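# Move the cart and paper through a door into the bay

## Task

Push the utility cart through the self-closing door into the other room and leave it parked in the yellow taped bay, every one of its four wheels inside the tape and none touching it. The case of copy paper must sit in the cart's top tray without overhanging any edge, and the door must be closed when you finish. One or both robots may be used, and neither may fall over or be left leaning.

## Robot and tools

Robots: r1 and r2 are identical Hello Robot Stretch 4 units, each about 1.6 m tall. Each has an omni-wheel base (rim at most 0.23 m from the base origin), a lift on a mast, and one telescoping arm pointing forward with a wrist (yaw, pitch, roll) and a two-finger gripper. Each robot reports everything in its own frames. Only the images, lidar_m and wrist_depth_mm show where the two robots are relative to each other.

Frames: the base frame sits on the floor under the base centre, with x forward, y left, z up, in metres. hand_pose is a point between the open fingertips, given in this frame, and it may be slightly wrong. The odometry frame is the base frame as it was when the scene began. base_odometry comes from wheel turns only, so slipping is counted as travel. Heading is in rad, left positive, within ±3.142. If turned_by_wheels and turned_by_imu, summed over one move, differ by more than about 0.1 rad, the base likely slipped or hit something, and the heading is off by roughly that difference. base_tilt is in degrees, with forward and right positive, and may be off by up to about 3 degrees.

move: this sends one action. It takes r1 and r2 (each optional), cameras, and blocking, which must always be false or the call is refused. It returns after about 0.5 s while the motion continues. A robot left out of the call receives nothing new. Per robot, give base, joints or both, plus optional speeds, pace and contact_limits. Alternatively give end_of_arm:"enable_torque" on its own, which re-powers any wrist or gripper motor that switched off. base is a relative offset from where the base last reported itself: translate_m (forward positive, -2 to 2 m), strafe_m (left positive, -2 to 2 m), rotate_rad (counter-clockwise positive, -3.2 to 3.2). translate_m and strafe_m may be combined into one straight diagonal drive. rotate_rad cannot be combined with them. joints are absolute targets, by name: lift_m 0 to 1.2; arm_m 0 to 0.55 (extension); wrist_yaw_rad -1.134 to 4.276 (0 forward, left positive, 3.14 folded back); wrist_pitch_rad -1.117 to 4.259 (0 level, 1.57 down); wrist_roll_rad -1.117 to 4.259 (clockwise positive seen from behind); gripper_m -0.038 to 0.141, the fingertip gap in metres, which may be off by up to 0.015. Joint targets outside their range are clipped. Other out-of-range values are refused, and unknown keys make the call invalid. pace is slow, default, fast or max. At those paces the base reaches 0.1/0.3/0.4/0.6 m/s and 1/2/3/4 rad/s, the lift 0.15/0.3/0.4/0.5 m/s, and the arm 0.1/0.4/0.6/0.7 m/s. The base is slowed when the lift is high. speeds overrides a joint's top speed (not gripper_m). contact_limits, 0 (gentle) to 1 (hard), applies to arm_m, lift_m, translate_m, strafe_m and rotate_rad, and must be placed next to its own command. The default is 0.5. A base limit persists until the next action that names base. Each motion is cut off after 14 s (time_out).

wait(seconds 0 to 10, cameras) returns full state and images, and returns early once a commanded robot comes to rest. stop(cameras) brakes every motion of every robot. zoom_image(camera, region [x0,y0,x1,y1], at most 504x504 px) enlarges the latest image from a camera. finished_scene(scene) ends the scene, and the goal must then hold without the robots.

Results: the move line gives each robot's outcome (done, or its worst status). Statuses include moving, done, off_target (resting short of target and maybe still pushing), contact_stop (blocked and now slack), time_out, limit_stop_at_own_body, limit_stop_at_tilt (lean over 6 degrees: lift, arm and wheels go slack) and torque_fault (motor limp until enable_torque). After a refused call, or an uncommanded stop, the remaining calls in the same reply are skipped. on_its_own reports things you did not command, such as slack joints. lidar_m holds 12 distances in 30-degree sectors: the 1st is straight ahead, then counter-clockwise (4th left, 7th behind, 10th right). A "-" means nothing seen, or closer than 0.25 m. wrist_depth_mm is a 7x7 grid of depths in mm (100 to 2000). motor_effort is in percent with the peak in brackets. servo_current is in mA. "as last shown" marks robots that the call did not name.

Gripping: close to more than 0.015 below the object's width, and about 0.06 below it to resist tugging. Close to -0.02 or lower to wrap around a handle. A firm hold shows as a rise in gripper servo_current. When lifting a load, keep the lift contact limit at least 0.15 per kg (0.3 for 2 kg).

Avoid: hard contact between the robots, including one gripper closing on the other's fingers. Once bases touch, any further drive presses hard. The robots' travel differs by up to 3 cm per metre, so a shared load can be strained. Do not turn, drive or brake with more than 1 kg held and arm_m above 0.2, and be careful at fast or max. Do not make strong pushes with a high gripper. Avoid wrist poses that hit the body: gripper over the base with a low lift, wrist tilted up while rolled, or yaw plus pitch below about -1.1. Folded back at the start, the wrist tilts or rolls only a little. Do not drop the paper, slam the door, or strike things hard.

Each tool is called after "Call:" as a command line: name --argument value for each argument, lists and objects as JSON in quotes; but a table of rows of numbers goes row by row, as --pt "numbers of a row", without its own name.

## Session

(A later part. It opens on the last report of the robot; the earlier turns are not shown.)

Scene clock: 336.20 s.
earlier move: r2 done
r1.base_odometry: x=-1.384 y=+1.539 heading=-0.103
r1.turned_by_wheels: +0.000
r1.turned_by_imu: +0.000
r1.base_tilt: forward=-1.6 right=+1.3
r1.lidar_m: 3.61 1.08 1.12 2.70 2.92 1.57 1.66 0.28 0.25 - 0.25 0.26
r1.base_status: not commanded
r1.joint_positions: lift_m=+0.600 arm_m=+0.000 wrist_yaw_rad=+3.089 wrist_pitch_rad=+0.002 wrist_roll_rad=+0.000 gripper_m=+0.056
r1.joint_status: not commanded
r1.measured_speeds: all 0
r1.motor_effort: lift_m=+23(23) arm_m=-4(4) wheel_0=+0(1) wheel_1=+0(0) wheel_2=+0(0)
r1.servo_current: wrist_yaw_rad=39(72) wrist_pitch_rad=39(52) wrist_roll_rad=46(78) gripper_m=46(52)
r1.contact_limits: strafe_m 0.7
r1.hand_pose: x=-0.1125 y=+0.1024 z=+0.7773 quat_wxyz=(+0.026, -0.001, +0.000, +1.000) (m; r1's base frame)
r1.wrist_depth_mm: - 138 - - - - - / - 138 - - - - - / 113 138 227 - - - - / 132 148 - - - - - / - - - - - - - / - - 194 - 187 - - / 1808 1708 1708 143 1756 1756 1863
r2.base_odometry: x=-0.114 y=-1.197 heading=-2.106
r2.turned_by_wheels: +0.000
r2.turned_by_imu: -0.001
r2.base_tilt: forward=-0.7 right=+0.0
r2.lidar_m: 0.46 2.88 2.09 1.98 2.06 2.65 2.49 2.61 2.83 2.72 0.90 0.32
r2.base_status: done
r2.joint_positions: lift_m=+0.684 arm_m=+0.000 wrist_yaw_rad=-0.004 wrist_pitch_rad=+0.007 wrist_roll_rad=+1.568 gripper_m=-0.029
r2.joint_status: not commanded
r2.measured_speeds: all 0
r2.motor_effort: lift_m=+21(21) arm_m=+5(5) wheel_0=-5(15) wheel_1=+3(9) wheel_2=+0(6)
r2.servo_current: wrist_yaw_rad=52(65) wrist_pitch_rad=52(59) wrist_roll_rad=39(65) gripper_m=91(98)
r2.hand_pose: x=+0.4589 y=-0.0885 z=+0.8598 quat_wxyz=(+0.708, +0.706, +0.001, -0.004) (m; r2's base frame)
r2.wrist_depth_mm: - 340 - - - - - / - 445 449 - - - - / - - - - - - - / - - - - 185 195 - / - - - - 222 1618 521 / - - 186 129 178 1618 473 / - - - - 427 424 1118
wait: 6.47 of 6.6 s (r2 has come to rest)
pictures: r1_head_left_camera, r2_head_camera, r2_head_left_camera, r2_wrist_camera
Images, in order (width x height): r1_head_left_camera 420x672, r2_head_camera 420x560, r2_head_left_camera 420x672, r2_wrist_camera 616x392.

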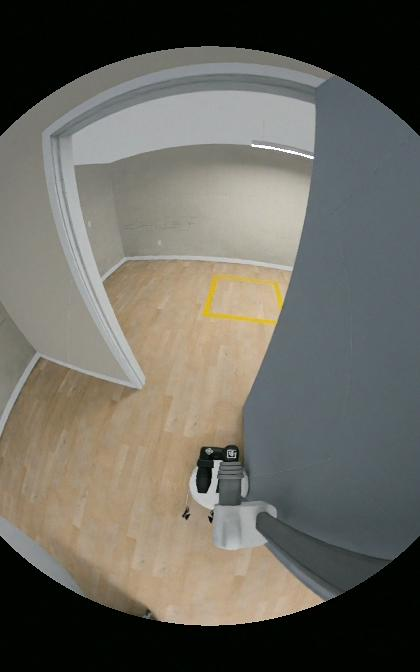

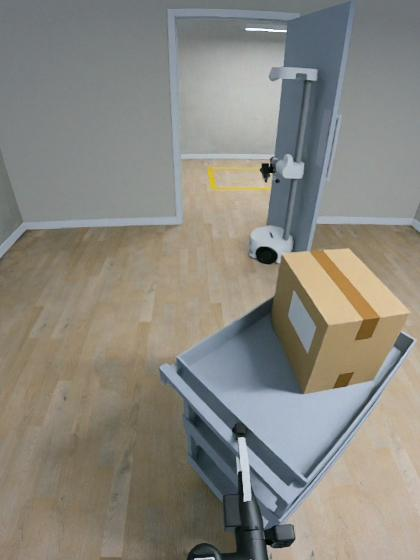

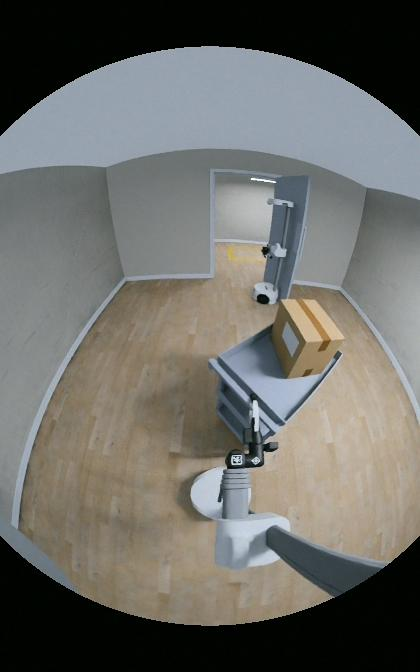

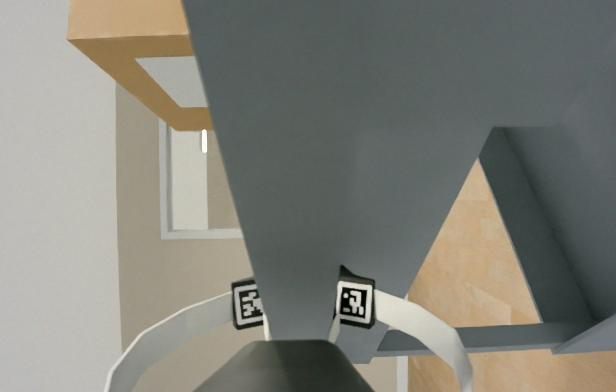

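Call:
move --blocking false --r2 '{"base":{"translate_m":-0.8,"strafe_m":-0.1},"pace":"slow"}' --cameras '[]'

Call:
zoom_image --camera "r2_head_camera" --region '[160, 200, 420, 530]'

Call:
wait --seconds 9 --cameras '["r2_wrist_camera","r2_head_camera"]'

Scene clock: 363.37 s.
move: r2 moving
r1: as last shown
r1.base_tilt: forward=-1.6 right=+1.2
r1.lidar_m: 3.63 1.10 1.12 2.69 2.93 1.56 1.65 0.28 0.25 - 0.25 0.28
r1.servo_current: wrist_yaw_rad=52(72) wrist_pitch_rad=39(46) wrist_roll_rad=65(65) gripper_m=46(46)
r1.contact_limits: strafe_m 0.7
r1.wrist_depth_mm: - 138 - - - - - / - 138 - - - - - / 113 139 228 - - - - / 131 147 - - - - - / - - - - - - - / - - 193 - 187 - - / 1808 1708 1756 143 1756 1661 1983
r2.base_odometry: x=-0.109 y=-1.186 heading=-2.107
r2.turned_by_wheels: -0.001
r2.turned_by_imu: +0.000
r2.base_tilt: forward=-0.6 right=+0.1
r2.lidar_m: 0.47 2.86 2.08 1.98 2.06 2.60 2.49 2.62 2.85 2.73 0.96 0.30
r2.base_status: translate_m moving; strafe_m moving
r2.joint_positions: lift_m=+0.684 arm_m=+0.000 wrist_yaw_rad=-0.004 wrist_pitch_rad=+0.007 wrist_roll_rad=+1.568 gripper_m=-0.029
r2.joint_status: not commanded
r2.measured_speeds: translate_m=-0.048 strafe_m=-0.006 rotate_rad=+0.000 lift_m=+0.000 arm_m=+0.000 wrist_yaw_rad=+0.000 wrist_pitch_rad=+0.000 wrist_roll_rad=+0.000
r2.motor_effort: lift_m=+21(21) arm_m=+5(5) wheel_0=-8(11) wheel_1=-8(9) wheel_2=+10(10)
r2.servo_current: wrist_yaw_rad=52(52) wrist_pitch_rad=52(52) wrist_roll_rad=52(52) gripper_m=98(98)
r2.hand_pose: x=+0.4589 y=-0.0885 z=+0.8598 quat_wxyz=(+0.708, +0.706, +0.001, -0.004) (m; r2's base frame)
r2.wrist_depth_mm: - 340 - - - - - / - 439 445 - - - - / - - - - - - - / - - - - 185 193 - / - - - - 221 1576 530 / - - 186 129 174 1618 477 / - - - - 424 1618 1118
pictures: none
No camera images: "cameras" was empty.

Scaled by 1.527 from the camera's 420x560 image, which has a finer 1200x1600 frame.

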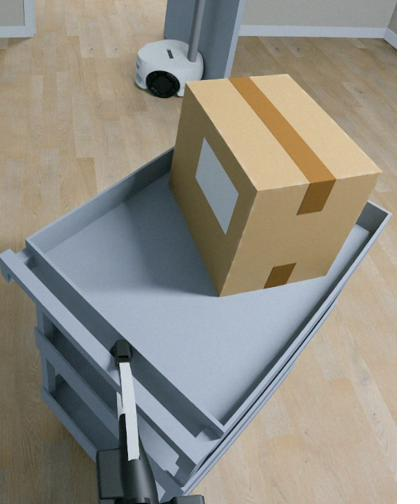

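Scene clock: 372.20 s.
earlier move: r2 done
r1.base_odometry: x=-1.384 y=+1.539 heading=-0.103
r1.turned_by_wheels: +0.000
r1.turned_by_imu: -0.001
r1.base_tilt: forward=-1.6 right=+1.3
r1.lidar_m: 3.62 1.07 1.10 2.70 2.95 2.33 2.37 0.26 0.25 - 0.25 0.27
r1.base_status: not commanded
r1.joint_positions: lift_m=+0.600 arm_m=+0.000 wrist_yaw_rad=+3.089 wrist_pitch_rad=+0.002 wrist_roll_rad=+0.000 gripper_m=+0.056
r1.joint_status: not commanded
r1.measured_speeds: all 0
r1.motor_effort: lift_m=+23(23) arm_m=-4(4) wheel_0=+0(1) wheel_1=+0(0) wheel_2=+0(0)
r1.servo_current: wrist_yaw_rad=59(78) wrist_pitch_rad=46(52) wrist_roll_rad=39(65) gripper_m=39(52)
r1.contact_limits: strafe_m 0.7
r1.hand_pose: x=-0.1125 y=+0.1024 z=+0.7773 quat_wxyz=(+0.026, -0.001, +0.000, +1.000) (m; r1's base frame)
r1.wrist_depth_mm: - 138 - - - - - / - 138 - - - - - / 113 139 228 - - - - / 132 147 - - - - - / - - - - - - - / - - 193 - 187 - - / 1808 1708 1756 153 1756 1708 1808
r2.base_odometry: x=+0.208 y=-0.459 heading=-2.106
r2.turned_by_wheels: +0.001
r2.turned_by_imu: +0.003
r2.base_tilt: forward=-0.7 right=+0.1
r2.lidar_m: 0.42 0.46 2.19 2.06 2.22 1.76 1.69 1.79 2.43 2.64 2.75 0.42
r2.base_status: done
r2.joint_positions: lift_m=+0.684 arm_m=+0.000 wrist_yaw_rad=+0.002 wrist_pitch_rad=+0.007 wrist_roll_rad=+1.568 gripper_m=-0.029
r2.joint_status: not commanded
r2.measured_speeds: all 0
r2.motor_effort: lift_m=+21(21) arm_m=+5(5) wheel_0=-3(11) wheel_1=-3(10) wheel_2=+7(12)
r2.servo_current: wrist_yaw_rad=46(65) wrist_pitch_rad=46(59) wrist_roll_rad=39(65) gripper_m=91(98)
r2.hand_pose: x=+0.4594 y=-0.0869 z=+0.8598 quat_wxyz=(+0.708, +0.706, +0.003, -0.002) (m; r2's base frame)
r2.wrist_depth_mm: - - - 140 195 200 201 / - - 585 145 202 750 - / - - 488 150 211 - - / - - 459 158 219 831 - / - - 539 166 229 - - / - - 185 170 179 - - / - - - - - - -
wait: 8.83 of 9 s (r2 has come to rest)
pictures: r2_head_camera, r2_wrist_camera
Images, in order (width x height): r2_head_camera 420x560, r2_wrist_camera 616x392.

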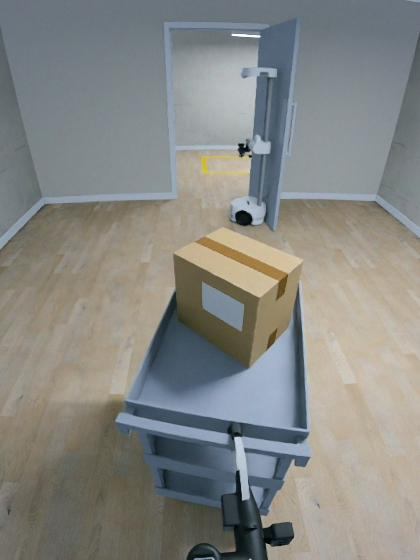

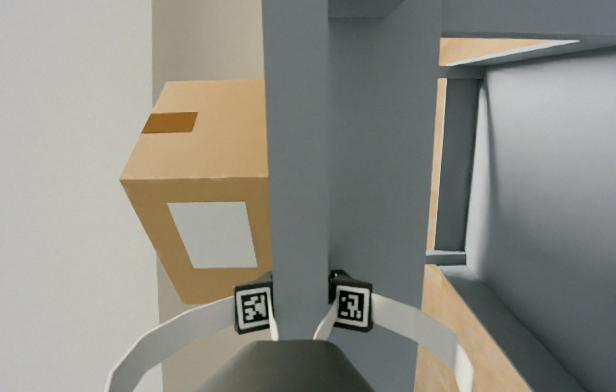

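Call:
move --blocking false --r2 '{"base":{"translate_m":0.35,"strafe_m":-0.1},"pace":"slow"}' --cameras '[]'

Call:
wait --seconds 4.5 --cameras '["r2_head_camera"]'

Scene clock: 377.90 s.
move: r2 moving
r1: as last shown
r1.turned_by_imu: +0.000
r1.lidar_m: 3.63 1.12 1.13 2.71 2.95 2.34 2.34 0.28 0.25 - 0.25 0.25
r1.servo_current: wrist_yaw_rad=46(59) wrist_pitch_rad=39(46) wrist_roll_rad=39(59) gripper_m=46(46)
r1.contact_limits: strafe_m 0.7
r1.wrist_depth_mm: - 138 - - - - - / - 138 - - - - - / 113 139 228 - - - - / 131 148 - - - - - / - - - - - - - / - - 193 - 187 - - / 1756 1661 1756 153 1808 1708 1863
r2.base_odometry: x=+0.199 y=-0.467 heading=-2.106
r2.turned_by_wheels: +0.001
r2.turned_by_imu: +0.001
r2.base_tilt: forward=-0.7 right=+0.1
r2.lidar_m: 0.41 0.48 2.21 2.07 2.21 1.78 1.69 1.77 2.46 2.63 2.73 0.39
r2.base_status: translate_m moving; strafe_m moving
r2.joint_positions: lift_m=+0.684 arm_m=+0.000 wrist_yaw_rad=+0.002 wrist_pitch_rad=+0.007 wrist_roll_rad=+1.568 gripper_m=-0.029
r2.joint_status: not commanded
r2.measured_speeds: translate_m=+0.049 strafe_m=-0.013 rotate_rad=+0.001 lift_m=+0.000 arm_m=+0.000 wrist_yaw_rad=+0.000 wrist_pitch_rad=+0.000 wrist_roll_rad=+0.000
r2.motor_effort: lift_m=+21(21) arm_m=+4(5) wheel_0=+12(12) wheel_1=+7(7) wheel_2=-9(11)
r2.servo_current: wrist_yaw_rad=46(59) wrist_pitch_rad=46(52) wrist_roll_rad=52(59) gripper_m=85(91)
r2.hand_pose: x=+0.4594 y=-0.0869 z=+0.8598 quat_wxyz=(+0.708, +0.706, +0.003, -0.002) (m; r2's base frame)
r2.wrist_depth_mm: - - - 138 194 199 199 / - - 580 144 200 759 - / - - 484 149 209 - - / - - 462 156 219 831 - / - - 544 165 228 - - / - - 187 170 179 - - / - - - - - - -
pictures: none
No camera images: "cameras" was empty.

Scene clock: 382.30 s.
earlier move: r2 done
r1.base_odometry: x=-1.384 y=+1.539 heading=-0.103
r1.turned_by_wheels: +0.000
r1.turned_by_imu: +0.000
r1.base_tilt: forward=-1.6 right=+1.3
r1.lidar_m: 3.63 1.10 1.10 2.70 2.93 1.98 1.99 0.26 0.25 - 0.25 0.26
r1.base_status: not commanded
r1.joint_positions: lift_m=+0.600 arm_m=+0.000 wrist_yaw_rad=+3.089 wrist_pitch_rad=+0.002 wrist_roll_rad=+0.000 gripper_m=+0.056
r1.joint_status: not commanded
r1.measured_speeds: all 0
r1.motor_effort: lift_m=+23(23) arm_m=-4(4) wheel_0=+0(1) wheel_1=+0(0) wheel_2=+0(0)
r1.servo_current: wrist_yaw_rad=46(72) wrist_pitch_rad=39(52) wrist_roll_rad=39(72) gripper_m=46(52)
r1.contact_limits: strafe_m 0.7
r1.hand_pose: x=-0.1125 y=+0.1024 z=+0.7773 quat_wxyz=(+0.026, -0.001, +0.000, +1.000) (m; r1's base frame)
r1.wrist_depth_mm: - 138 - - - - - / - 138 - - - - - / 113 138 228 - - - - / 132 148 - - - - - / - - - - - - - / - - 194 - 187 - - / 1808 1708 1708 153 1863 1661 1863
r2.base_odometry: x=-0.057 y=-0.708 heading=-2.106
r2.turned_by_wheels: -0.001
r2.turned_by_imu: -0.001
r2.base_tilt: forward=-0.6 right=+0.1
r2.lidar_m: 0.40 0.48 2.30 2.17 2.28 2.15 2.04 2.12 2.65 2.53 2.66 0.41
r2.base_status: done
r2.joint_positions: lift_m=+0.684 arm_m=+0.000 wrist_yaw_rad=-0.001 wrist_pitch_rad=+0.007 wrist_roll_rad=+1.568 gripper_m=-0.029
r2.joint_status: not commanded
r2.measured_speeds: all 0
r2.motor_effort: lift_m=+21(21) arm_m=+5(5) wheel_0=+2(13) wheel_1=+4(8) wheel_2=-6(13)
r2.servo_current: wrist_yaw_rad=39(65) wrist_pitch_rad=46(59) wrist_roll_rad=59(59) gripper_m=98(98)
r2.hand_pose: x=+0.4591 y=-0.0878 z=+0.8598 quat_wxyz=(+0.708, +0.706, +0.002, -0.003) (m; r2's base frame)
r2.wrist_depth_mm: - - - 141 196 202 202 / - - 591 146 203 750 - / - - 488 151 211 - - / - - 459 158 220 831 - / - - 549 166 228 - - / - - 185 170 178 - - / - - - - - 1756 -
wait: 4.40 of 4.5 s (r2 has come to rest)
pictures: r2_head_camera
Images, in order (width x height): r2_head_camera 420x560.

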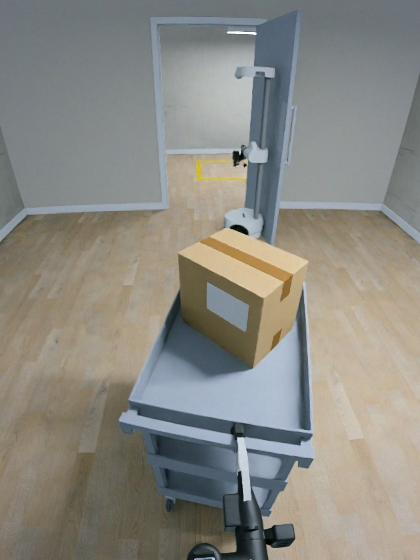

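Call:
move --blocking false --r2 '{"joints":{"gripper_m":0.11}}' --cameras '[]'

Call:
wait --seconds 1.5 --cameras '[]'

Call:
move --blocking false --r2 '{"base":{"translate_m":-0.025,"strafe_m":-0.14},"pace":"slow","contact_limits":{"translate_m":0.3}}' --cameras '[]'

Call:
wait --seconds 3 --cameras '["r2_head_camera","r2_wrist_camera"]'

Scene clock: 431.40 s.
move: r2 moving
r1: as last shown
r1.lidar_m: 3.62 1.09 1.10 2.68 2.92 1.98 2.00 0.28 0.25 - 0.25 0.28
r1.motor_effort: lift_m=+23(23) arm_m=-4(4) wheel_0=+0(0) wheel_1=+0(0) wheel_2=+0(0)
r1.servo_current: wrist_yaw_rad=39(59) wrist_pitch_rad=46(52) wrist_roll_rad=52(59) gripper_m=33(46)
r1.contact_limits: strafe_m 0.7
r1.wrist_depth_mm: - 138 - - - - - / - 138 - - - - - / 113 138 227 - - - - / 132 148 - - - - - / - - - - - - - / - - 194 - 187 - - / 1863 1661 1708 153 1808 1661 1921
r2.base_odometry: x=-0.057 y=-0.708 heading=-2.106
r2.turned_by_wheels: +0.000
r2.turned_by_imu: +0.000
r2.base_tilt: forward=-0.7 right=+0.1
r2.lidar_m: 0.43 0.48 2.29 2.17 2.27 2.13 2.04 2.14 2.64 2.53 2.66 0.43
r2.base_status: not commanded
r2.joint_positions: lift_m=+0.684 arm_m=+0.000 wrist_yaw_rad=-0.002 wrist_pitch_rad=+0.007 wrist_roll_rad=+1.569 gripper_m=-0.003
r2.joint_status: gripper_m moving
r2.measured_speeds: translate_m=+0.000 strafe_m=+0.000 rotate_rad=+0.000 lift_m=+0.000 arm_m=+0.000 wrist_yaw_rad=+0.000 wrist_pitch_rad=+0.000 wrist_roll_rad=+0.002
r2.motor_effort: lift_m=+21(21) arm_m=+5(5) wheel_0=+2(2) wheel_1=+4(4) wheel_2=-7(7)
r2.servo_current: wrist_yaw_rad=39(52) wrist_pitch_rad=52(52) wrist_roll_rad=46(59) gripper_m=98(111)
r2.hand_pose: x=+0.4591 y=-0.0879 z=+0.8598 quat_wxyz=(+0.708, +0.706, +0.002, -0.003) (m; r2's base frame)
r2.wrist_depth_mm: - - - 144 199 205 205 / - - 591 150 207 750 - / - - 492 154 214 - - / - 496 466 160 223 831 - / - - 549 170 233 - - / - - 187 178 182 - - / - - - - - 1708 -
pictures: none
No camera images: "cameras" was empty.

Scene clock: 432.90 s.
earlier move: r2 moving
r1.base_odometry: x=-1.384 y=+1.539 heading=-0.103
r1.turned_by_wheels: +0.000
r1.turned_by_imu: +0.000
r1.base_tilt: forward=-1.6 right=+1.3
r1.lidar_m: 3.62 1.10 1.10 2.71 2.93 1.96 1.97 0.27 0.25 - 0.25 0.26
r1.base_status: not commanded
r1.joint_positions: lift_m=+0.600 arm_m=+0.000 wrist_yaw_rad=+3.089 wrist_pitch_rad=+0.002 wrist_roll_rad=+0.000 gripper_m=+0.056
r1.joint_status: not commanded
r1.measured_speeds: all 0
r1.motor_effort: lift_m=+23(23) arm_m=-4(4) wheel_0=-1(1) wheel_1=+0(0) wheel_2=+0(0)
r1.servo_current: wrist_yaw_rad=59(65) wrist_pitch_rad=39(52) wrist_roll_rad=52(65) gripper_m=46(46)
r1.contact_limits: strafe_m 0.7
r1.hand_pose: x=-0.1125 y=+0.1024 z=+0.7773 quat_wxyz=(+0.026, -0.001, +0.000, +1.000) (m; r1's base frame)
r1.wrist_depth_mm: - 137 - - - - - / - 138 - - - - - / 113 138 228 - - - - / 132 148 - - - - - / - - - - - - - / - - 194 - 187 - - / 1808 1708 1756 153 1863 1618 1921
r2.base_odometry: x=-0.057 y=-0.708 heading=-2.106
r2.turned_by_wheels: +0.000
r2.turned_by_imu: +0.000
r2.base_tilt: forward=-0.6 right=+0.1
r2.lidar_m: 0.41 0.50 2.29 2.18 2.27 2.15 2.03 2.14 2.64 2.53 2.65 0.41
r2.base_status: not commanded
r2.joint_positions: lift_m=+0.684 arm_m=+0.000 wrist_yaw_rad=-0.002 wrist_pitch_rad=+0.005 wrist_roll_rad=+1.569 gripper_m=+0.110
r2.joint_status: gripper_m moving
r2.measured_speeds: all 0
r2.motor_effort: lift_m=+19(21) arm_m=+4(5) wheel_0=+3(3) wheel_1=+4(4) wheel_2=-5(7)
r2.servo_current: wrist_yaw_rad=46(59) wrist_pitch_rad=39(52) wrist_roll_rad=52(65) gripper_m=39(124)
r2.hand_pose: x=+0.4591 y=-0.0879 z=+0.8607 quat_wxyz=(+0.708, +0.706, +0.001, -0.002) (m; r2's base frame)
r2.wrist_depth_mm: - - - 152 206 228 224 / - - 585 158 215 759 - / - - 484 166 224 - - / - - 484 230 232 842 - / - - 554 181 241 - - / - - 198 185 193 - - / - - - - - 1756 517
wait: 1.50 s; no rest
pictures: none
No camera images: "cameras" was empty.

Scene clock: 433.40 s.
earlier move: r2 done
move: r2 moving
r1: as last shown
r1.lidar_m: 3.60 1.09 1.15 2.70 2.94 1.97 2.01 0.29 0.25 - 0.25 0.27
r1.motor_effort: lift_m=+23(23) arm_m=-4(4) wheel_0=+0(1) wheel_1=+0(0) wheel_2=+0(0)
r1.servo_current: wrist_yaw_rad=72(72) wrist_pitch_rad=46(46) wrist_roll_rad=33(52) gripper_m=33(46)
r1.contact_limits: strafe_m 0.7
r1.wrist_depth_mm: - 138 - - - - - / - 138 - - - - - / 113 138 227 - - - - / 132 148 - - - - - / - - - - - - - / - - 194 - 188 - - / 1808 1708 1708 153 1808 1661 1863
r2.base_odometry: x=-0.067 y=-0.700 heading=-2.106
r2.turned_by_wheels: +0.000
r2.turned_by_imu: +0.000
r2.base_tilt: forward=-0.7 right=+0.1
r2.lidar_m: 0.43 0.49 2.31 2.17 2.27 2.17 2.05 2.15 2.62 2.53 2.64 0.41
r2.base_status: translate_m moving; strafe_m moving
r2.joint_positions: lift_m=+0.684 arm_m=+0.000 wrist_yaw_rad=-0.002 wrist_pitch_rad=+0.005 wrist_roll_rad=+1.569 gripper_m=+0.110
r2.joint_status: all done
r2.measured_speeds: translate_m=-0.010 strafe_m=-0.050 rotate_rad=+0.000 lift_m=+0.000 arm_m=+0.000 wrist_yaw_rad=+0.000 wrist_pitch_rad=+0.000 wrist_roll_rad=+0.000
r2.motor_effort: lift_m=+19(19) arm_m=+5(5) wheel_0=+3(10) wheel_1=-6(9) wheel_2=+5(7)
r2.servo_current: wrist_yaw_rad=39(72) wrist_pitch_rad=46(46) wrist_roll_rad=52(59) gripper_m=52(52)
r2.contact_limits: translate_m 0.3
r2.hand_pose: x=+0.4591 y=-0.0879 z=+0.8607 quat_wxyz=(+0.708, +0.706, +0.001, -0.002) (m; r2's base frame)
r2.wrist_depth_mm: - - - 150 202 210 210 / - - 603 156 213 759 - / - - 504 164 222 - - / - - 473 226 232 842 - / - - 539 179 239 - - / - - 198 184 193 - - / - - - - - 1708 -
pictures: none
No camera images: "cameras" was empty.

Scene clock: 435.53 s.
earlier move: r2 done
r1.base_odometry: x=-1.384 y=+1.539 heading=-0.103
r1.turned_by_wheels: +0.000
r1.turned_by_imu: +0.000
r1.base_tilt: forward=-1.6 right=+1.2
r1.lidar_m: 3.62 1.09 1.11 2.71 2.93 1.96 1.98 0.28 0.25 - 0.25 0.27
r1.base_status: not commanded
r1.joint_positions: lift_m=+0.600 arm_m=+0.000 wrist_yaw_rad=+3.089 wrist_pitch_rad=+0.002 wrist_roll_rad=+0.000 gripper_m=+0.056
r1.joint_status: not commanded
r1.measured_speeds: all 0
r1.motor_effort: lift_m=+23(23) arm_m=-4(4) wheel_0=+0(1) wheel_1=+0(0) wheel_2=+0(0)
r1.servo_current: wrist_yaw_rad=59(72) wrist_pitch_rad=46(52) wrist_roll_rad=46(65) gripper_m=33(46)
r1.contact_limits: strafe_m 0.7
r1.hand_pose: x=-0.1125 y=+0.1024 z=+0.7773 quat_wxyz=(+0.026, -0.001, +0.000, +1.000) (m; r1's base frame)
r1.wrist_depth_mm: - 137 - - - - - / - 138 - - - - - / 113 138 228 - - - - / 132 147 - - - - - / - - - - - - - / - - 193 - 187 - - / 1921 1708 1756 154 1863 1708 1863
r2.base_odometry: x=-0.164 y=-0.616 heading=-2.105
r2.turned_by_wheels: +0.000
r2.turned_by_imu: +0.000
r2.base_tilt: forward=-0.7 right=+0.1
r2.lidar_m: 0.42 0.48 2.45 2.32 2.41 2.12 2.01 2.13 2.50 2.39 2.49 0.52
r2.base_status: done
r2.joint_positions: lift_m=+0.684 arm_m=+0.000 wrist_yaw_rad=-0.001 wrist_pitch_rad=+0.005 wrist_roll_rad=+1.569 gripper_m=+0.110
r2.joint_status: all done
r2.measured_speeds: all 0
r2.motor_effort: lift_m=+19(19) arm_m=+5(5) wheel_0=+6(13) wheel_1=-4(9) wheel_2=+6(8)
r2.servo_current: wrist_yaw_rad=39(72) wrist_pitch_rad=46(52) wrist_roll_rad=52(65) gripper_m=52(59)
r2.contact_limits: translate_m 0.3
r2.hand_pose: x=+0.4591 y=-0.0878 z=+0.8607 quat_wxyz=(+0.708, +0.706, +0.001, -0.002) (m; r2's base frame)
r2.wrist_depth_mm: - - - - - 1708 1160 / - - - - - 1708 1182 / - - - 627 - 831 - / - - 574 279 248 241 241 / - - 504 177 177 244 - / - - 198 182 189 - - / - - 699 - 260 - -
wait: 2.13 of 3 s (r2 has come to rest)
pictures: r2_head_camera, r2_wrist_camera
Images, in order (width x height): r2_head_camera 420x560, r2_wrist_camera 616x392.

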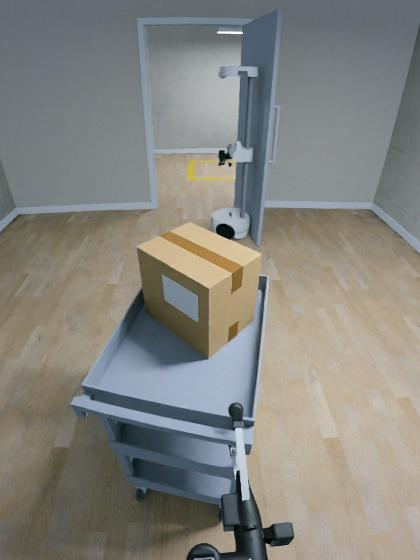

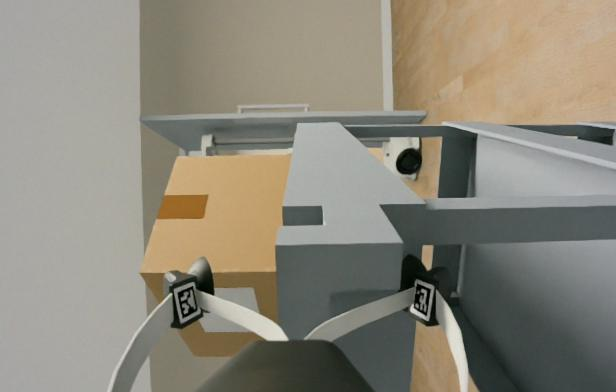

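Call:
move --blocking false --r2 '{"base":{"strafe_m":0.04,"translate_m":0.015},"pace":"slow","contact_limits":{"translate_m":0.3}}' --cameras '[]'

Call:
wait --seconds 1.3 --cameras '["r2_wrist_camera"]'

Call:
move --blocking false --r2 '{"joints":{"gripper_m":-0.03}}' --cameras '[]'

Call:
wait --seconds 2 --cameras '["r2_wrist_camera"]'

Scene clock: 444.57 s.
move: r2 moving
r1: as last shown
r1.base_tilt: forward=-1.6 right=+1.3
r1.lidar_m: 3.62 1.08 1.14 2.70 2.92 1.96 1.98 0.27 0.25 - 0.25 0.28
r1.motor_effort: lift_m=+23(23) arm_m=-4(4) wheel_0=+1(1) wheel_1=+0(0) wheel_2=+0(0)
r1.servo_current: wrist_yaw_rad=59(65) wrist_pitch_rad=39(46) wrist_roll_rad=26(59) gripper_m=46(46)
r1.contact_limits: strafe_m 0.7
r1.wrist_depth_mm: - 138 - - - - - / - 138 - - - - - / 113 138 228 - - - - / 131 147 - - - - - / - - - - - - - / - - 193 - 187 - - / 1808 1708 1756 154 1808 1708 1921
r2.base_odometry: x=-0.156 y=-0.625 heading=-2.106
r2.turned_by_wheels: -0.001
r2.turned_by_imu: +0.000
r2.base_tilt: forward=-0.7 right=+0.0
r2.lidar_m: 0.42 0.50 2.40 2.27 2.43 2.12 2.02 2.12 2.52 2.40 2.50 0.45
r2.base_status: translate_m moving; strafe_m moving
r2.joint_positions: lift_m=+0.684 arm_m=+0.000 wrist_yaw_rad=-0.001 wrist_pitch_rad=+0.005 wrist_roll_rad=+1.569 gripper_m=+0.110
r2.joint_status: not commanded
r2.measured_speeds: translate_m=+0.018 strafe_m=+0.046 rotate_rad=-0.001 lift_m=+0.000 arm_m=+0.000 wrist_yaw_rad=+0.000 wrist_pitch_rad=+0.000 wrist_roll_rad=+0.000
r2.motor_effort: lift_m=+19(19) arm_m=+5(5) wheel_0=-6(6) wheel_1=+9(9) wheel_2=-8(8)
r2.servo_current: wrist_yaw_rad=46(52) wrist_pitch_rad=39(46) wrist_roll_rad=46(52) gripper_m=52(52)
r2.contact_limits: translate_m 0.3
r2.hand_pose: x=+0.4591 y=-0.0878 z=+0.8607 quat_wxyz=(+0.708, +0.706, +0.001, -0.002) (m; r2's base frame)
r2.wrist_depth_mm: - - - - - 1661 1182 / - - - - - 1708 1182 / - - - 627 - 831 - / - - 574 263 234 240 241 / - - 496 177 176 244 - / - - 198 182 195 - - / - - 683 - 259 - -
pictures: none
No camera images: "cameras" was empty.

Scene clock: 445.67 s.
earlier move: r2 done
r1.base_odometry: x=-1.384 y=+1.539 heading=-0.103
r1.turned_by_wheels: +0.000
r1.turned_by_imu: +0.000
r1.base_tilt: forward=-1.6 right=+1.3
r1.lidar_m: 3.61 1.09 1.11 2.69 2.92 1.94 1.98 0.26 0.25 - 0.25 0.27
r1.base_status: not commanded
r1.joint_positions: lift_m=+0.600 arm_m=+0.000 wrist_yaw_rad=+3.089 wrist_pitch_rad=+0.002 wrist_roll_rad=+0.000 gripper_m=+0.056
r1.joint_status: not commanded
r1.measured_speeds: all 0
r1.motor_effort: lift_m=+23(23) arm_m=-4(4) wheel_0=+0(1) wheel_1=+0(0) wheel_2=+0(0)
r1.servo_current: wrist_yaw_rad=52(72) wrist_pitch_rad=39(52) wrist_roll_rad=39(72) gripper_m=46(46)
r1.contact_limits: strafe_m 0.7
r1.hand_pose: x=-0.1125 y=+0.1024 z=+0.7773 quat_wxyz=(+0.026, -0.001, +0.000, +1.000) (m; r1's base frame)
r1.wrist_depth_mm: - 138 - - - - - / - 138 - - - - - / 113 138 228 - - - - / 132 148 - - - - - / - - - - - - - / - - 193 - 187 - - / 1808 1708 1756 154 1808 1708 1863
r2.base_odometry: x=-0.138 y=-0.649 heading=-2.106
r2.turned_by_wheels: +0.000
r2.turned_by_imu: +0.000
r2.base_tilt: forward=-0.7 right=+0.1
r2.lidar_m: 0.43 0.49 2.41 2.25 2.37 2.15 2.03 2.13 2.53 2.43 2.54 0.43
r2.base_status: done
r2.joint_positions: lift_m=+0.684 arm_m=+0.000 wrist_yaw_rad=-0.001 wrist_pitch_rad=+0.005 wrist_roll_rad=+1.569 gripper_m=+0.110
r2.joint_status: not commanded
r2.measured_speeds: all 0
r2.motor_effort: lift_m=+19(19) arm_m=+4(5) wheel_0=-4(9) wheel_1=+5(9) wheel_2=-6(9)
r2.servo_current: wrist_yaw_rad=39(59) wrist_pitch_rad=46(52) wrist_roll_rad=65(65) gripper_m=52(59)
r2.contact_limits: translate_m 0.3
r2.hand_pose: x=+0.4591 y=-0.0878 z=+0.8607 quat_wxyz=(+0.708, +0.706, +0.001, -0.002) (m; r2's base frame)
r2.wrist_depth_mm: - - - - - 1618 1160 / - - - - - 1708 1182 / - - 627 332 230 236 233 / - - 530 167 169 235 - / - - 477 177 237 - - / - - 198 182 195 - - / - - - - 259 - -
wait: 1.10 of 1.3 s (r2 has come to rest)
pictures: r2_wrist_camera
Images, in order (width x height): r2_wrist_camera 616x392.

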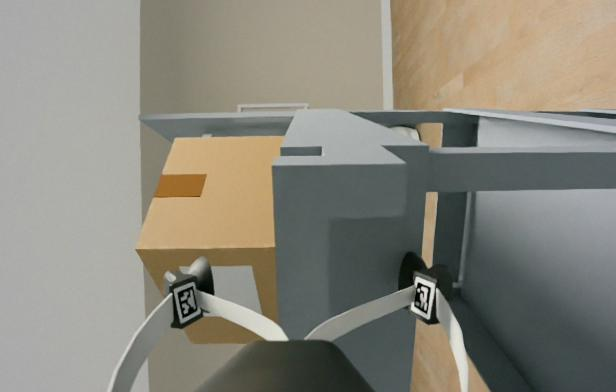

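Scene clock: 446.17 s.
move: r2 moving
r1: as last shown
r1.lidar_m: 3.63 1.08 1.11 2.68 2.94 1.96 1.97 0.26 0.25 - 0.25 0.26
r1.motor_effort: lift_m=+23(23) arm_m=-4(4) wheel_0=+0(0) wheel_1=+0(0) wheel_2=+0(0)
r1.servo_current: wrist_yaw_rad=46(72) wrist_pitch_rad=39(46) wrist_roll_rad=46(59) gripper_m=39(46)
r1.contact_limits: strafe_m 0.7
r1.wrist_depth_mm: - 138 - - - - - / - 138 - - - - - / 113 138 228 - - - - / 132 147 - - - - - / - - - - - - - / - - 193 - 188 - - / 1808 1661 1708 153 1808 1708 1921
r2.base_odometry: x=-0.138 y=-0.649 heading=-2.106
r2.turned_by_wheels: +0.000
r2.turned_by_imu: +0.000
r2.base_tilt: forward=-0.7 right=+0.0
r2.lidar_m: 0.43 0.49 2.39 2.26 2.41 2.10 2.03 2.10 2.55 2.42 2.53 0.44
r2.base_status: not commanded
r2.joint_positions: lift_m=+0.684 arm_m=+0.000 wrist_yaw_rad=-0.001 wrist_pitch_rad=+0.005 wrist_roll_rad=+1.569 gripper_m=+0.094
r2.joint_status: gripper_m moving
r2.measured_speeds: all 0
r2.motor_effort: lift_m=+19(19) arm_m=+5(5) wheel_0=-4(4) wheel_1=+5(5) wheel_2=-6(6)
r2.servo_current: wrist_yaw_rad=46(46) wrist_pitch_rad=46(52) wrist_roll_rad=52(65) gripper_m=117(117)
r2.contact_limits: translate_m 0.3
r2.hand_pose: x=+0.4591 y=-0.0878 z=+0.8607 quat_wxyz=(+0.708, +0.706, +0.001, -0.002) (m; r2's base frame)
r2.wrist_depth_mm: - - - - - 1661 1160 / - - - - - 1661 1182 / - - 627 247 231 232 234 / - - 535 167 169 236 - / - - 480 178 238 - - / - - 195 182 198 - - / - - - - - 1921 -
pictures: none
No camera images: "cameras" was empty.

Scene clock: 447.77 s.
earlier move: r2 done
r1.base_odometry: x=-1.384 y=+1.539 heading=-0.103
r1.turned_by_wheels: +0.000
r1.turned_by_imu: +0.000
r1.base_tilt: forward=-1.6 right=+1.2
r1.lidar_m: 3.63 1.11 1.09 2.70 2.93 1.95 1.98 0.27 0.25 - 0.25 0.28
r1.base_status: not commanded
r1.joint_positions: lift_m=+0.600 arm_m=+0.000 wrist_yaw_rad=+3.089 wrist_pitch_rad=+0.002 wrist_roll_rad=+0.000 gripper_m=+0.056
r1.joint_status: not commanded
r1.measured_speeds: all 0
r1.motor_effort: lift_m=+23(23) arm_m=-4(4) wheel_0=+0(1) wheel_1=+0(0) wheel_2=+0(0)
r1.servo_current: wrist_yaw_rad=46(72) wrist_pitch_rad=39(52) wrist_roll_rad=39(72) gripper_m=46(46)
r1.contact_limits: strafe_m 0.7
r1.hand_pose: x=-0.1125 y=+0.1024 z=+0.7773 quat_wxyz=(+0.026, -0.001, +0.000, +1.000) (m; r1's base frame)
r1.wrist_depth_mm: - 137 - - - - - / - 138 - - - - - / 113 138 227 - - - - / 132 148 - - - - - / - - - - - - - / - - 194 - 187 - - / 1808 1661 1708 153 1863 1708 1863
r2.base_odometry: x=-0.138 y=-0.649 heading=-2.105
r2.turned_by_wheels: +0.000
r2.turned_by_imu: +0.001
r2.base_tilt: forward=-0.6 right=+0.0
r2.lidar_m: 0.41 0.47 2.40 2.27 2.41 2.13 2.02 2.12 2.54 2.44 2.56 0.48
r2.base_status: not commanded
r2.joint_positions: lift_m=+0.684 arm_m=+0.000 wrist_yaw_rad=-0.001 wrist_pitch_rad=+0.005 wrist_roll_rad=+1.569 gripper_m=-0.029
r2.joint_status: all done
r2.measured_speeds: all 0
r2.motor_effort: lift_m=+19(19) arm_m=+5(5) wheel_0=-2(4) wheel_1=+4(5) wheel_2=-2(6)
r2.servo_current: wrist_yaw_rad=52(59) wrist_pitch_rad=46(52) wrist_roll_rad=46(65) gripper_m=98(273)
r2.contact_limits: translate_m 0.3
r2.hand_pose: x=+0.4591 y=-0.0878 z=+0.8607 quat_wxyz=(+0.708, +0.706, +0.001, -0.002) (m; r2's base frame)
r2.wrist_depth_mm: - - - - - 1618 1160 / - - - - - 1618 1160 / - - 597 279 214 217 - / - - 517 152 153 220 - / - - 473 160 224 - - / - - 186 167 179 - - / - - - - 244 - -
wait: 1.60 of 2 s (r2 has come to rest)
pictures: r2_wrist_camera
Images, in order (width x height): r2_wrist_camera 616x392.

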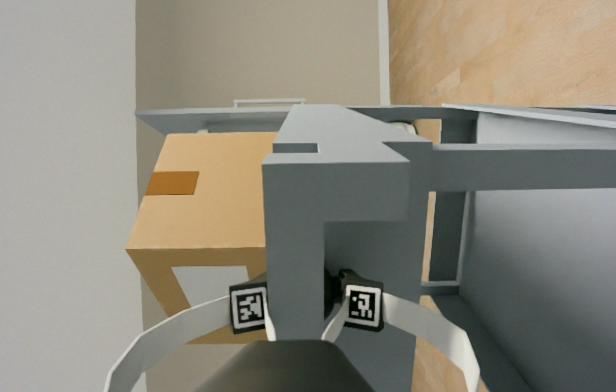

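Call:
move --blocking false --r2 '{"base":{"translate_m":0.3},"pace":"slow"}' --cameras '[]'

Call:
wait --seconds 3.6 --cameras '["r2_wrist_camera","r2_head_camera"]'

Scene clock: 452.57 s.
move: r2 moving
r1: as last shown
r1.base_tilt: forward=-1.6 right=+1.3
r1.lidar_m: 3.61 1.09 1.12 2.70 2.91 1.94 1.98 0.25 0.25 - 0.25 0.25
r1.servo_current: wrist_yaw_rad=52(65) wrist_pitch_rad=46(46) wrist_roll_rad=59(59) gripper_m=46(46)
r1.contact_limits: strafe_m 0.7
r1.wrist_depth_mm: - 138 - - - - - / - 138 - - - - - / 113 138 227 - - - - / 131 147 - - - - - / - - - - - - - / - - 194 - 187 - - / 1808 1708 1756 153 1756 1708 1921
r2.base_odometry: x=-0.144 y=-0.660 heading=-2.105
r2.turned_by_wheels: +0.000
r2.turned_by_imu: +0.001
r2.base_tilt: forward=-0.7 right=+0.0
r2.lidar_m: 0.41 0.48 2.42 2.29 2.38 2.16 2.05 2.15 2.52 2.45 2.56 0.46
r2.base_status: translate_m moving
r2.joint_positions: lift_m=+0.684 arm_m=+0.000 wrist_yaw_rad=-0.001 wrist_pitch_rad=+0.005 wrist_roll_rad=+1.569 gripper_m=-0.029
r2.joint_status: not commanded
r2.measured_speeds: translate_m=+0.049 strafe_m=+0.000 rotate_rad=-0.001 lift_m=+0.000 arm_m=+0.000 wrist_yaw_rad=+0.000 wrist_pitch_rad=+0.000 wrist_roll_rad=+0.000
r2.motor_effort: lift_m=+19(19) arm_m=+4(5) wheel_0=+5(8) wheel_1=+7(8) wheel_2=-10(12)
r2.servo_current: wrist_yaw_rad=46(52) wrist_pitch_rad=39(46) wrist_roll_rad=39(52) gripper_m=98(104)
r2.hand_pose: x=+0.4591 y=-0.0878 z=+0.8607 quat_wxyz=(+0.708, +0.706, +0.001, -0.002) (m; r2's base frame)
r2.wrist_depth_mm: - - - - - 1661 1138 / - - - - - 1576 1160 / - - 609 287 215 216 - / - - 521 153 153 221 - / - - 477 159 224 - - / - - 186 167 179 - - / - - - - - - -
pictures: none
No camera images: "cameras" was empty.

Scene clock: 456.17 s.
earlier move: r2 moving
r1.base_odometry: x=-1.384 y=+1.539 heading=-0.103
r1.turned_by_wheels: +0.000
r1.turned_by_imu: +0.000
r1.base_tilt: forward=-1.6 right=+1.3
r1.lidar_m: 3.61 1.10 1.09 2.70 2.91 1.64 1.71 0.26 0.26 - 0.25 0.27
r1.base_status: not commanded
r1.joint_positions: lift_m=+0.600 arm_m=+0.000 wrist_yaw_rad=+3.089 wrist_pitch_rad=+0.002 wrist_roll_rad=+0.000 gripper_m=+0.056
r1.joint_status: not commanded
r1.measured_speeds: all 0
r1.motor_effort: lift_m=+23(23) arm_m=-4(4) wheel_0=+0(1) wheel_1=+0(0) wheel_2=+0(0)
r1.servo_current: wrist_yaw_rad=52(72) wrist_pitch_rad=39(52) wrist_roll_rad=33(72) gripper_m=33(52)
r1.contact_limits: strafe_m 0.7
r1.hand_pose: x=-0.1125 y=+0.1024 z=+0.7773 quat_wxyz=(+0.026, -0.001, +0.000, +1.000) (m; r1's base frame)
r1.wrist_depth_mm: - 137 - - - - - / - 138 - - - - - / 113 138 227 - - - - / 132 147 - - - - - / - - - - - - - / - - 194 - 188 - - / 1756 1708 1708 153 1708 1661 1863
r2.base_odometry: x=-0.290 y=-0.907 heading=-2.105
r2.turned_by_wheels: +0.000
r2.turned_by_imu: -0.001
r2.base_tilt: forward=-0.7 right=+0.0
r2.lidar_m: 0.42 0.52 2.37 2.29 2.37 2.45 2.34 2.43 2.54 2.44 2.54 0.44
r2.base_status: translate_m moving
r2.joint_positions: lift_m=+0.684 arm_m=+0.000 wrist_yaw_rad=-0.003 wrist_pitch_rad=+0.005 wrist_roll_rad=+1.569 gripper_m=-0.029
r2.joint_status: not commanded
r2.measured_speeds: all 0
r2.motor_effort: lift_m=+19(19) arm_m=+4(5) wheel_0=+1(9) wheel_1=+4(8) wheel_2=-6(13)
r2.servo_current: wrist_yaw_rad=52(65) wrist_pitch_rad=39(52) wrist_roll_rad=46(59) gripper_m=91(104)
r2.hand_pose: x=+0.4590 y=-0.0882 z=+0.8607 quat_wxyz=(+0.708, +0.706, +0.001, -0.003) (m; r2's base frame)
r2.wrist_depth_mm: - - - - - 1661 1160 / - - - 517 - 778 - / - - 530 206 195 205 - / - 496 473 142 142 211 - / - - 530 152 222 - - / - - 186 165 178 - - / - - - - - 1708 -
wait: 3.60 s; no rest
pictures: r2_head_camera, r2_wrist_camera
Images, in order (width x height): r2_head_camera 420x560, r2_wrist_camera 616x392.

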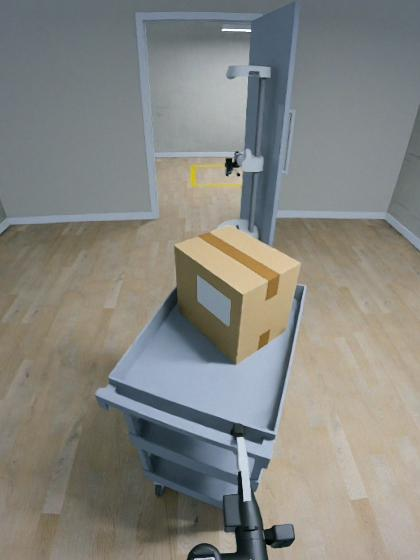

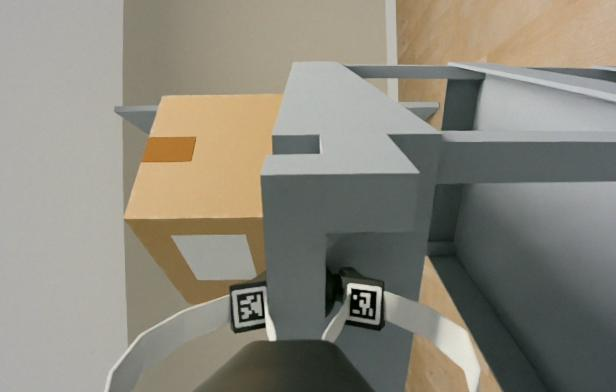

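Call:
move --blocking false --r2 '{"base":{"translate_m":-0.5,"strafe_m":0.2},"pace":"slow"}' --cameras '[]'

Call:
wait --seconds 6.5 --cameras '[]'

Call:
move --blocking false --r2 '{"base":{"translate_m":-1.1},"pace":"default"}' --cameras '[]'

Call:
wait --seconds 6 --cameras '["r2_wrist_camera","r2_head_camera","r2_head_left_camera"]'

Scene clock: 478.80 s.
earlier move: r2 done
move: r2 moving
r1: as last shown
r1.base_tilt: forward=-1.6 right=+1.2
r1.lidar_m: 3.62 1.08 1.12 2.70 2.93 1.67 1.71 0.29 0.25 - 0.25 0.26
r1.servo_current: wrist_yaw_rad=59(59) wrist_pitch_rad=52(52) wrist_roll_rad=52(59) gripper_m=39(46)
r1.contact_limits: strafe_m 0.7
r1.wrist_depth_mm: - 138 - - - - - / - 138 - - - - - / 113 138 228 - - - - / 132 148 - - - - - / - - - - - - - / - - 193 - 187 - - / 1756 1708 1756 154 1756 1618 1863
r2.base_odometry: x=-0.280 y=-0.899 heading=-2.106
r2.turned_by_wheels: +0.000
r2.turned_by_imu: +0.000
r2.base_tilt: forward=-0.6 right=+0.2
r2.lidar_m: 0.42 0.50 2.37 2.28 2.37 2.43 2.32 2.41 2.55 2.44 2.53 0.43
r2.base_status: translate_m moving; strafe_m moving
r2.joint_positions: lift_m=+0.684 arm_m=+0.000 wrist_yaw_rad=-0.003 wrist_pitch_rad=+0.005 wrist_roll_rad=+1.569 gripper_m=-0.029
r2.joint_status: not commanded
r2.measured_speeds: translate_m=-0.048 strafe_m=+0.020 rotate_rad=+0.001 lift_m=+0.000 arm_m=+0.000 wrist_yaw_rad=+0.000 wrist_pitch_rad=+0.000 wrist_roll_rad=+0.000
r2.motor_effort: lift_m=+19(19) arm_m=+5(5) wheel_0=-9(12) wheel_1=-5(6) wheel_2=+10(10)
r2.servo_current: wrist_yaw_rad=46(59) wrist_pitch_rad=39(52) wrist_roll_rad=46(59) gripper_m=98(98)
r2.hand_pose: x=+0.4590 y=-0.0882 z=+0.8607 quat_wxyz=(+0.708, +0.706, +0.001, -0.003) (m; r2's base frame)
r2.wrist_depth_mm: - - - - - 1661 1160 / - - - 394 - 778 - / - - 525 204 195 205 - / - 492 473 142 143 210 - / - - 530 152 222 - - / - - 186 164 179 - - / - - - - - 1756 -
pictures: none
No camera images: "cameras" was empty.

Scene clock: 484.90 s.
earlier move: r2 done
r1.base_odometry: x=-1.384 y=+1.539 heading=-0.103
r1.turned_by_wheels: +0.000
r1.turned_by_imu: +0.000
r1.base_tilt: forward=-1.6 right=+1.3
r1.lidar_m: 3.64 1.09 1.13 2.68 2.93 2.18 2.23 0.27 0.25 - 0.25 0.27
r1.base_status: not commanded
r1.joint_positions: lift_m=+0.600 arm_m=+0.000 wrist_yaw_rad=+3.089 wrist_pitch_rad=+0.002 wrist_roll_rad=+0.000 gripper_m=+0.056
r1.joint_status: not commanded
r1.measured_speeds: all 0
r1.motor_effort: lift_m=+23(23) arm_m=-4(4) wheel_0=+0(1) wheel_1=+0(0) wheel_2=+0(0)
r1.servo_current: wrist_yaw_rad=52(78) wrist_pitch_rad=46(52) wrist_roll_rad=33(78) gripper_m=46(52)
r1.contact_limits: strafe_m 0.7
r1.hand_pose: x=-0.1125 y=+0.1024 z=+0.7773 quat_wxyz=(+0.026, -0.001, +0.000, +1.000) (m; r1's base frame)
r1.wrist_depth_mm: - 138 - - - - - / - 138 - - - - - / 113 138 227 - - - - / 132 148 - - - - - / - - - - - - - / - - 194 - 187 - - / 1808 1808 1661 153 1863 1708 1863
r2.base_odometry: x=+0.136 y=-0.579 heading=-2.106
r2.turned_by_wheels: +0.000
r2.turned_by_imu: +0.002
r2.base_tilt: forward=-0.6 right=+0.0
r2.lidar_m: 0.43 0.50 2.18 2.08 2.21 1.92 1.84 1.90 2.62 2.62 2.76 0.43
r2.base_status: done
r2.joint_positions: lift_m=+0.684 arm_m=+0.000 wrist_yaw_rad=+0.001 wrist_pitch_rad=+0.005 wrist_roll_rad=+1.569 gripper_m=-0.029
r2.joint_status: not commanded
r2.measured_speeds: all 0
r2.motor_effort: lift_m=+19(19) arm_m=+4(5) wheel_0=-3(13) wheel_1=-6(8) wheel_2=+8(13)
r2.servo_current: wrist_yaw_rad=52(72) wrist_pitch_rad=46(52) wrist_roll_rad=46(65) gripper_m=98(111)
r2.hand_pose: x=+0.4593 y=-0.0870 z=+0.8607 quat_wxyz=(+0.708, +0.706, +0.002, -0.001) (m; r2's base frame)
r2.wrist_depth_mm: - - - - - 1661 1160 / - - - 375 - 741 - / - - 525 211 193 206 - / - - 473 141 142 211 - / - - 544 150 221 - - / - - 186 164 179 - - / - - - - - 1708 -
wait: 6.10 of 6.5 s (r2 has come to rest)
pictures: none
No camera images: "cameras" was empty.

Scene clock: 485.40 s.
move: r2 moving
r1: as last shown
r1.lidar_m: 3.62 1.07 1.13 2.71 2.93 2.21 2.28 0.28 0.25 - 0.25 0.26
r1.servo_current: wrist_yaw_rad=52(52) wrist_pitch_rad=46(46) wrist_roll_rad=46(65) gripper_m=46(52)
r1.contact_limits: strafe_m 0.7
r1.wrist_depth_mm: - 138 - - - - - / - 138 - - - - - / 113 138 227 - - - - / 131 148 - - - - - / - - - - - - - / - - 194 - 187 - - / 1863 1756 1708 153 1863 1708 1863
r2.base_odometry: x=+0.152 y=-0.552 heading=-2.105
r2.turned_by_wheels: +0.000
r2.turned_by_imu: +0.000
r2.base_tilt: forward=-0.7 right=+0.1
r2.lidar_m: 0.40 0.49 2.21 2.09 2.22 1.88 1.80 1.89 2.57 2.63 2.75 0.45
r2.base_status: translate_m moving
r2.joint_positions: lift_m=+0.684 arm_m=+0.000 wrist_yaw_rad=+0.003 wrist_pitch_rad=+0.005 wrist_roll_rad=+1.569 gripper_m=-0.029
r2.joint_status: not commanded
r2.measured_speeds: translate_m=-0.124 strafe_m=+0.000 rotate_rad=+0.001 lift_m=+0.000 arm_m=+0.000 wrist_yaw_rad=+0.000 wrist_pitch_rad=+0.000 wrist_roll_rad=+0.000
r2.motor_effort: lift_m=+19(19) arm_m=+0(4) wheel_0=-12(12) wheel_1=-8(10) wheel_2=+16(16)
r2.servo_current: wrist_yaw_rad=39(52) wrist_pitch_rad=52(52) wrist_roll_rad=46(52) gripper_m=98(104)
r2.hand_pose: x=+0.4595 y=-0.0867 z=+0.8607 quat_wxyz=(+0.708, +0.706, +0.003, -0.001) (m; r2's base frame)
r2.wrist_depth_mm: - - - - - 1618 1160 / - - - 399 - 759 - / - - 525 214 197 208 - / - 496 473 143 143 212 - / - - 535 151 221 - - / - - 186 165 179 - - / - - - - - 1661 -
pictures: none
No camera images: "cameras" was empty.

Scene clock: 490.07 s.
earlier move: r2 done
r1.base_odometry: x=-1.384 y=+1.539 heading=-0.103
r1.turned_by_wheels: +0.000
r1.turned_by_imu: +0.000
r1.base_tilt: forward=-1.6 right=+1.2
r1.lidar_m: 3.61 1.10 1.10 2.69 2.93 3.36 3.91 0.28 0.25 - 0.25 0.26
r1.base_status: not commanded
r1.joint_positions: lift_m=+0.600 arm_m=+0.000 wrist_yaw_rad=+3.089 wrist_pitch_rad=+0.002 wrist_roll_rad=+0.000 gripper_m=+0.056
r1.joint_status: not commanded
r1.measured_speeds: all 0
r1.motor_effort: lift_m=+23(23) arm_m=-4(4) wheel_0=+0(1) wheel_1=+0(0) wheel_2=+0(0)
r1.servo_current: wrist_yaw_rad=46(65) wrist_pitch_rad=46(52) wrist_roll_rad=46(72) gripper_m=39(52)
r1.contact_limits: strafe_m 0.7
r1.hand_pose: x=-0.1125 y=+0.1024 z=+0.7773 quat_wxyz=(+0.026, -0.001, +0.000, +1.000) (m; r1's base frame)
r1.wrist_depth_mm: - 138 - - - - - / - 138 - - - - - / 113 138 228 - - - - / 132 147 - - - - - / - - - - - - - / - - 194 - 187 - - / 1808 1708 1756 154 1808 1661 1863
r2.base_odometry: x=+0.697 y=+0.367 heading=-2.106
r2.turned_by_wheels: +0.000
r2.turned_by_imu: +0.002
r2.base_tilt: forward=-0.7 right=+0.1
r2.lidar_m: 0.32 0.32 2.18 2.11 1.09 0.77 0.73 0.77 1.06 2.63 2.76 0.54
r2.base_status: done
r2.joint_positions: lift_m=+0.684 arm_m=+0.000 wrist_yaw_rad=+0.003 wrist_pitch_rad=+0.005 wrist_roll_rad=+1.569 gripper_m=-0.029
r2.joint_status: not commanded
r2.measured_speeds: all 0
r2.motor_effort: lift_m=+19(19) arm_m=-3(4) wheel_0=-2(12) wheel_1=-3(10) wheel_2=+2(18)
r2.servo_current: wrist_yaw_rad=46(65) wrist_pitch_rad=39(52) wrist_roll_rad=46(65) gripper_m=98(104)
r2.hand_pose: x=+0.4595 y=-0.0867 z=+0.8607 quat_wxyz=(+0.708, +0.706, +0.003, -0.001) (m; r2's base frame)
r2.wrist_depth_mm: - - - - - 1661 1138 / - - - - - 1661 1160 / - - - - - 1618 1160 / - - - 192 231 1499 1098 / - - - 179 240 621 500 / - - 186 170 179 - - / - - 462 - 216 - -
wait: 4.67 of 6 s (r2 has come to rest)
pictures: r2_head_camera, r2_head_left_camera, r2_wrist_camera
Images, in order (width x height): r2_head_camera 420x560, r2_head_left_camera 420x672, r2_wrist_camera 616x392.

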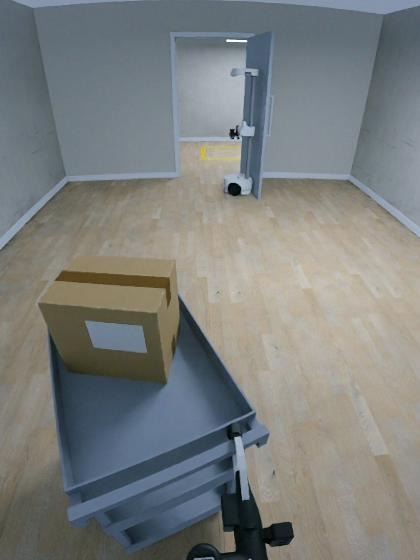

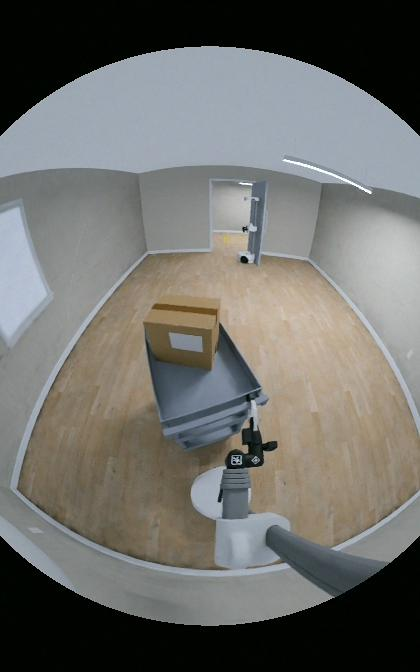

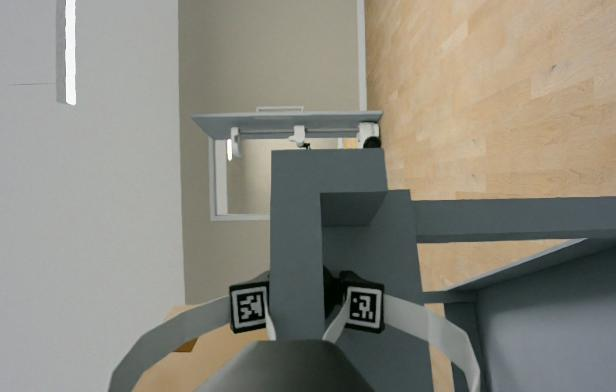

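Call:
move --blocking false --r2 '{"joints":{"gripper_m":0.11}}' --cameras '["r2_head_camera","r2_wrist_camera","r1_head_camera"]'

Scene clock: 511.83 s.
move: r2 moving
r1: as last shown
r1.base_tilt: forward=-1.6 right=+1.3
r1.lidar_m: 3.61 1.12 1.11 2.69 2.93 3.37 3.84 0.27 0.25 - 0.25 0.27
r1.servo_current: wrist_yaw_rad=52(72) wrist_pitch_rad=39(46) wrist_roll_rad=52(59) gripper_m=46(46)
r1.contact_limits: strafe_m 0.7
r1.wrist_depth_mm: - 138 - - - - - / - 138 - - - - - / 113 138 228 - - - - / 132 148 - - - - - / - - - - - - - / - - 194 - 188 - - / 1808 1708 1708 153 1808 1708 1808
r2.base_odometry: x=+0.697 y=+0.367 heading=-2.106
r2.turned_by_wheels: +0.000
r2.turned_by_imu: +0.000
r2.base_tilt: forward=-0.7 right=+0.1
r2.lidar_m: 0.34 0.32 2.18 2.10 1.07 0.78 0.73 0.80 1.08 2.64 2.75 3.80
r2.base_status: not commanded
r2.joint_positions: lift_m=+0.684 arm_m=+0.000 wrist_yaw_rad=+0.003 wrist_pitch_rad=+0.005 wrist_roll_rad=+1.569 gripper_m=-0.003
r2.joint_status: gripper_m moving
r2.measured_speeds: all 0
r2.motor_effort: lift_m=+19(19) arm_m=-4(4) wheel_0=-2(3) wheel_1=-4(4) wheel_2=+2(3)
r2.servo_current: wrist_yaw_rad=52(59) wrist_pitch_rad=39(52) wrist_roll_rad=46(52) gripper_m=104(104)
r2.hand_pose: x=+0.4595 y=-0.0867 z=+0.8607 quat_wxyz=(+0.708, +0.706, +0.003, -0.001) (m; r2's base frame)
r2.wrist_depth_mm: - - - - - 1661 1160 / - - - - - 1661 1118 / - - - - - 1708 1182 / - - - 196 235 1499 1138 / - - - 185 244 585 504 / - - 190 171 179 - - / - - 466 - 216 - -
pictures: r1_head_camera, r2_head_camera, r2_wrist_camera
Images, in order (width x height): r1_head_camera 420x560, r2_head_camera 420x560, r2_wrist_camera 616x392.

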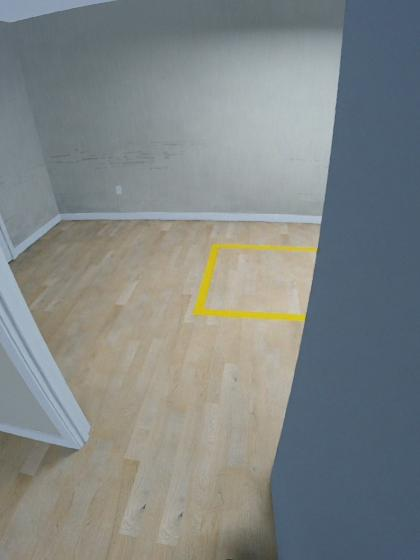

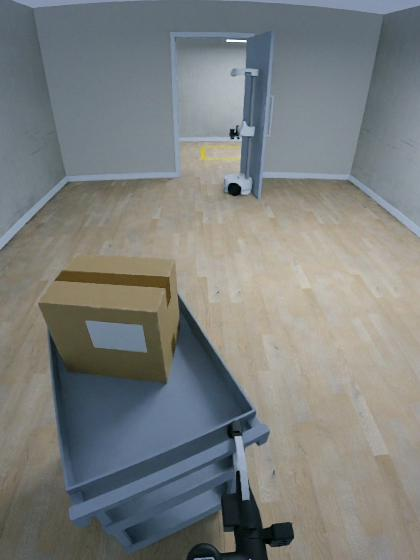

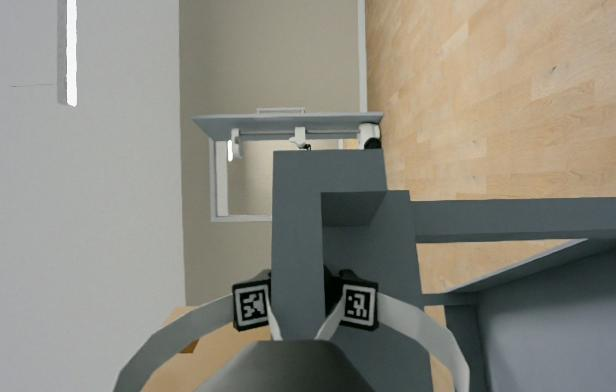

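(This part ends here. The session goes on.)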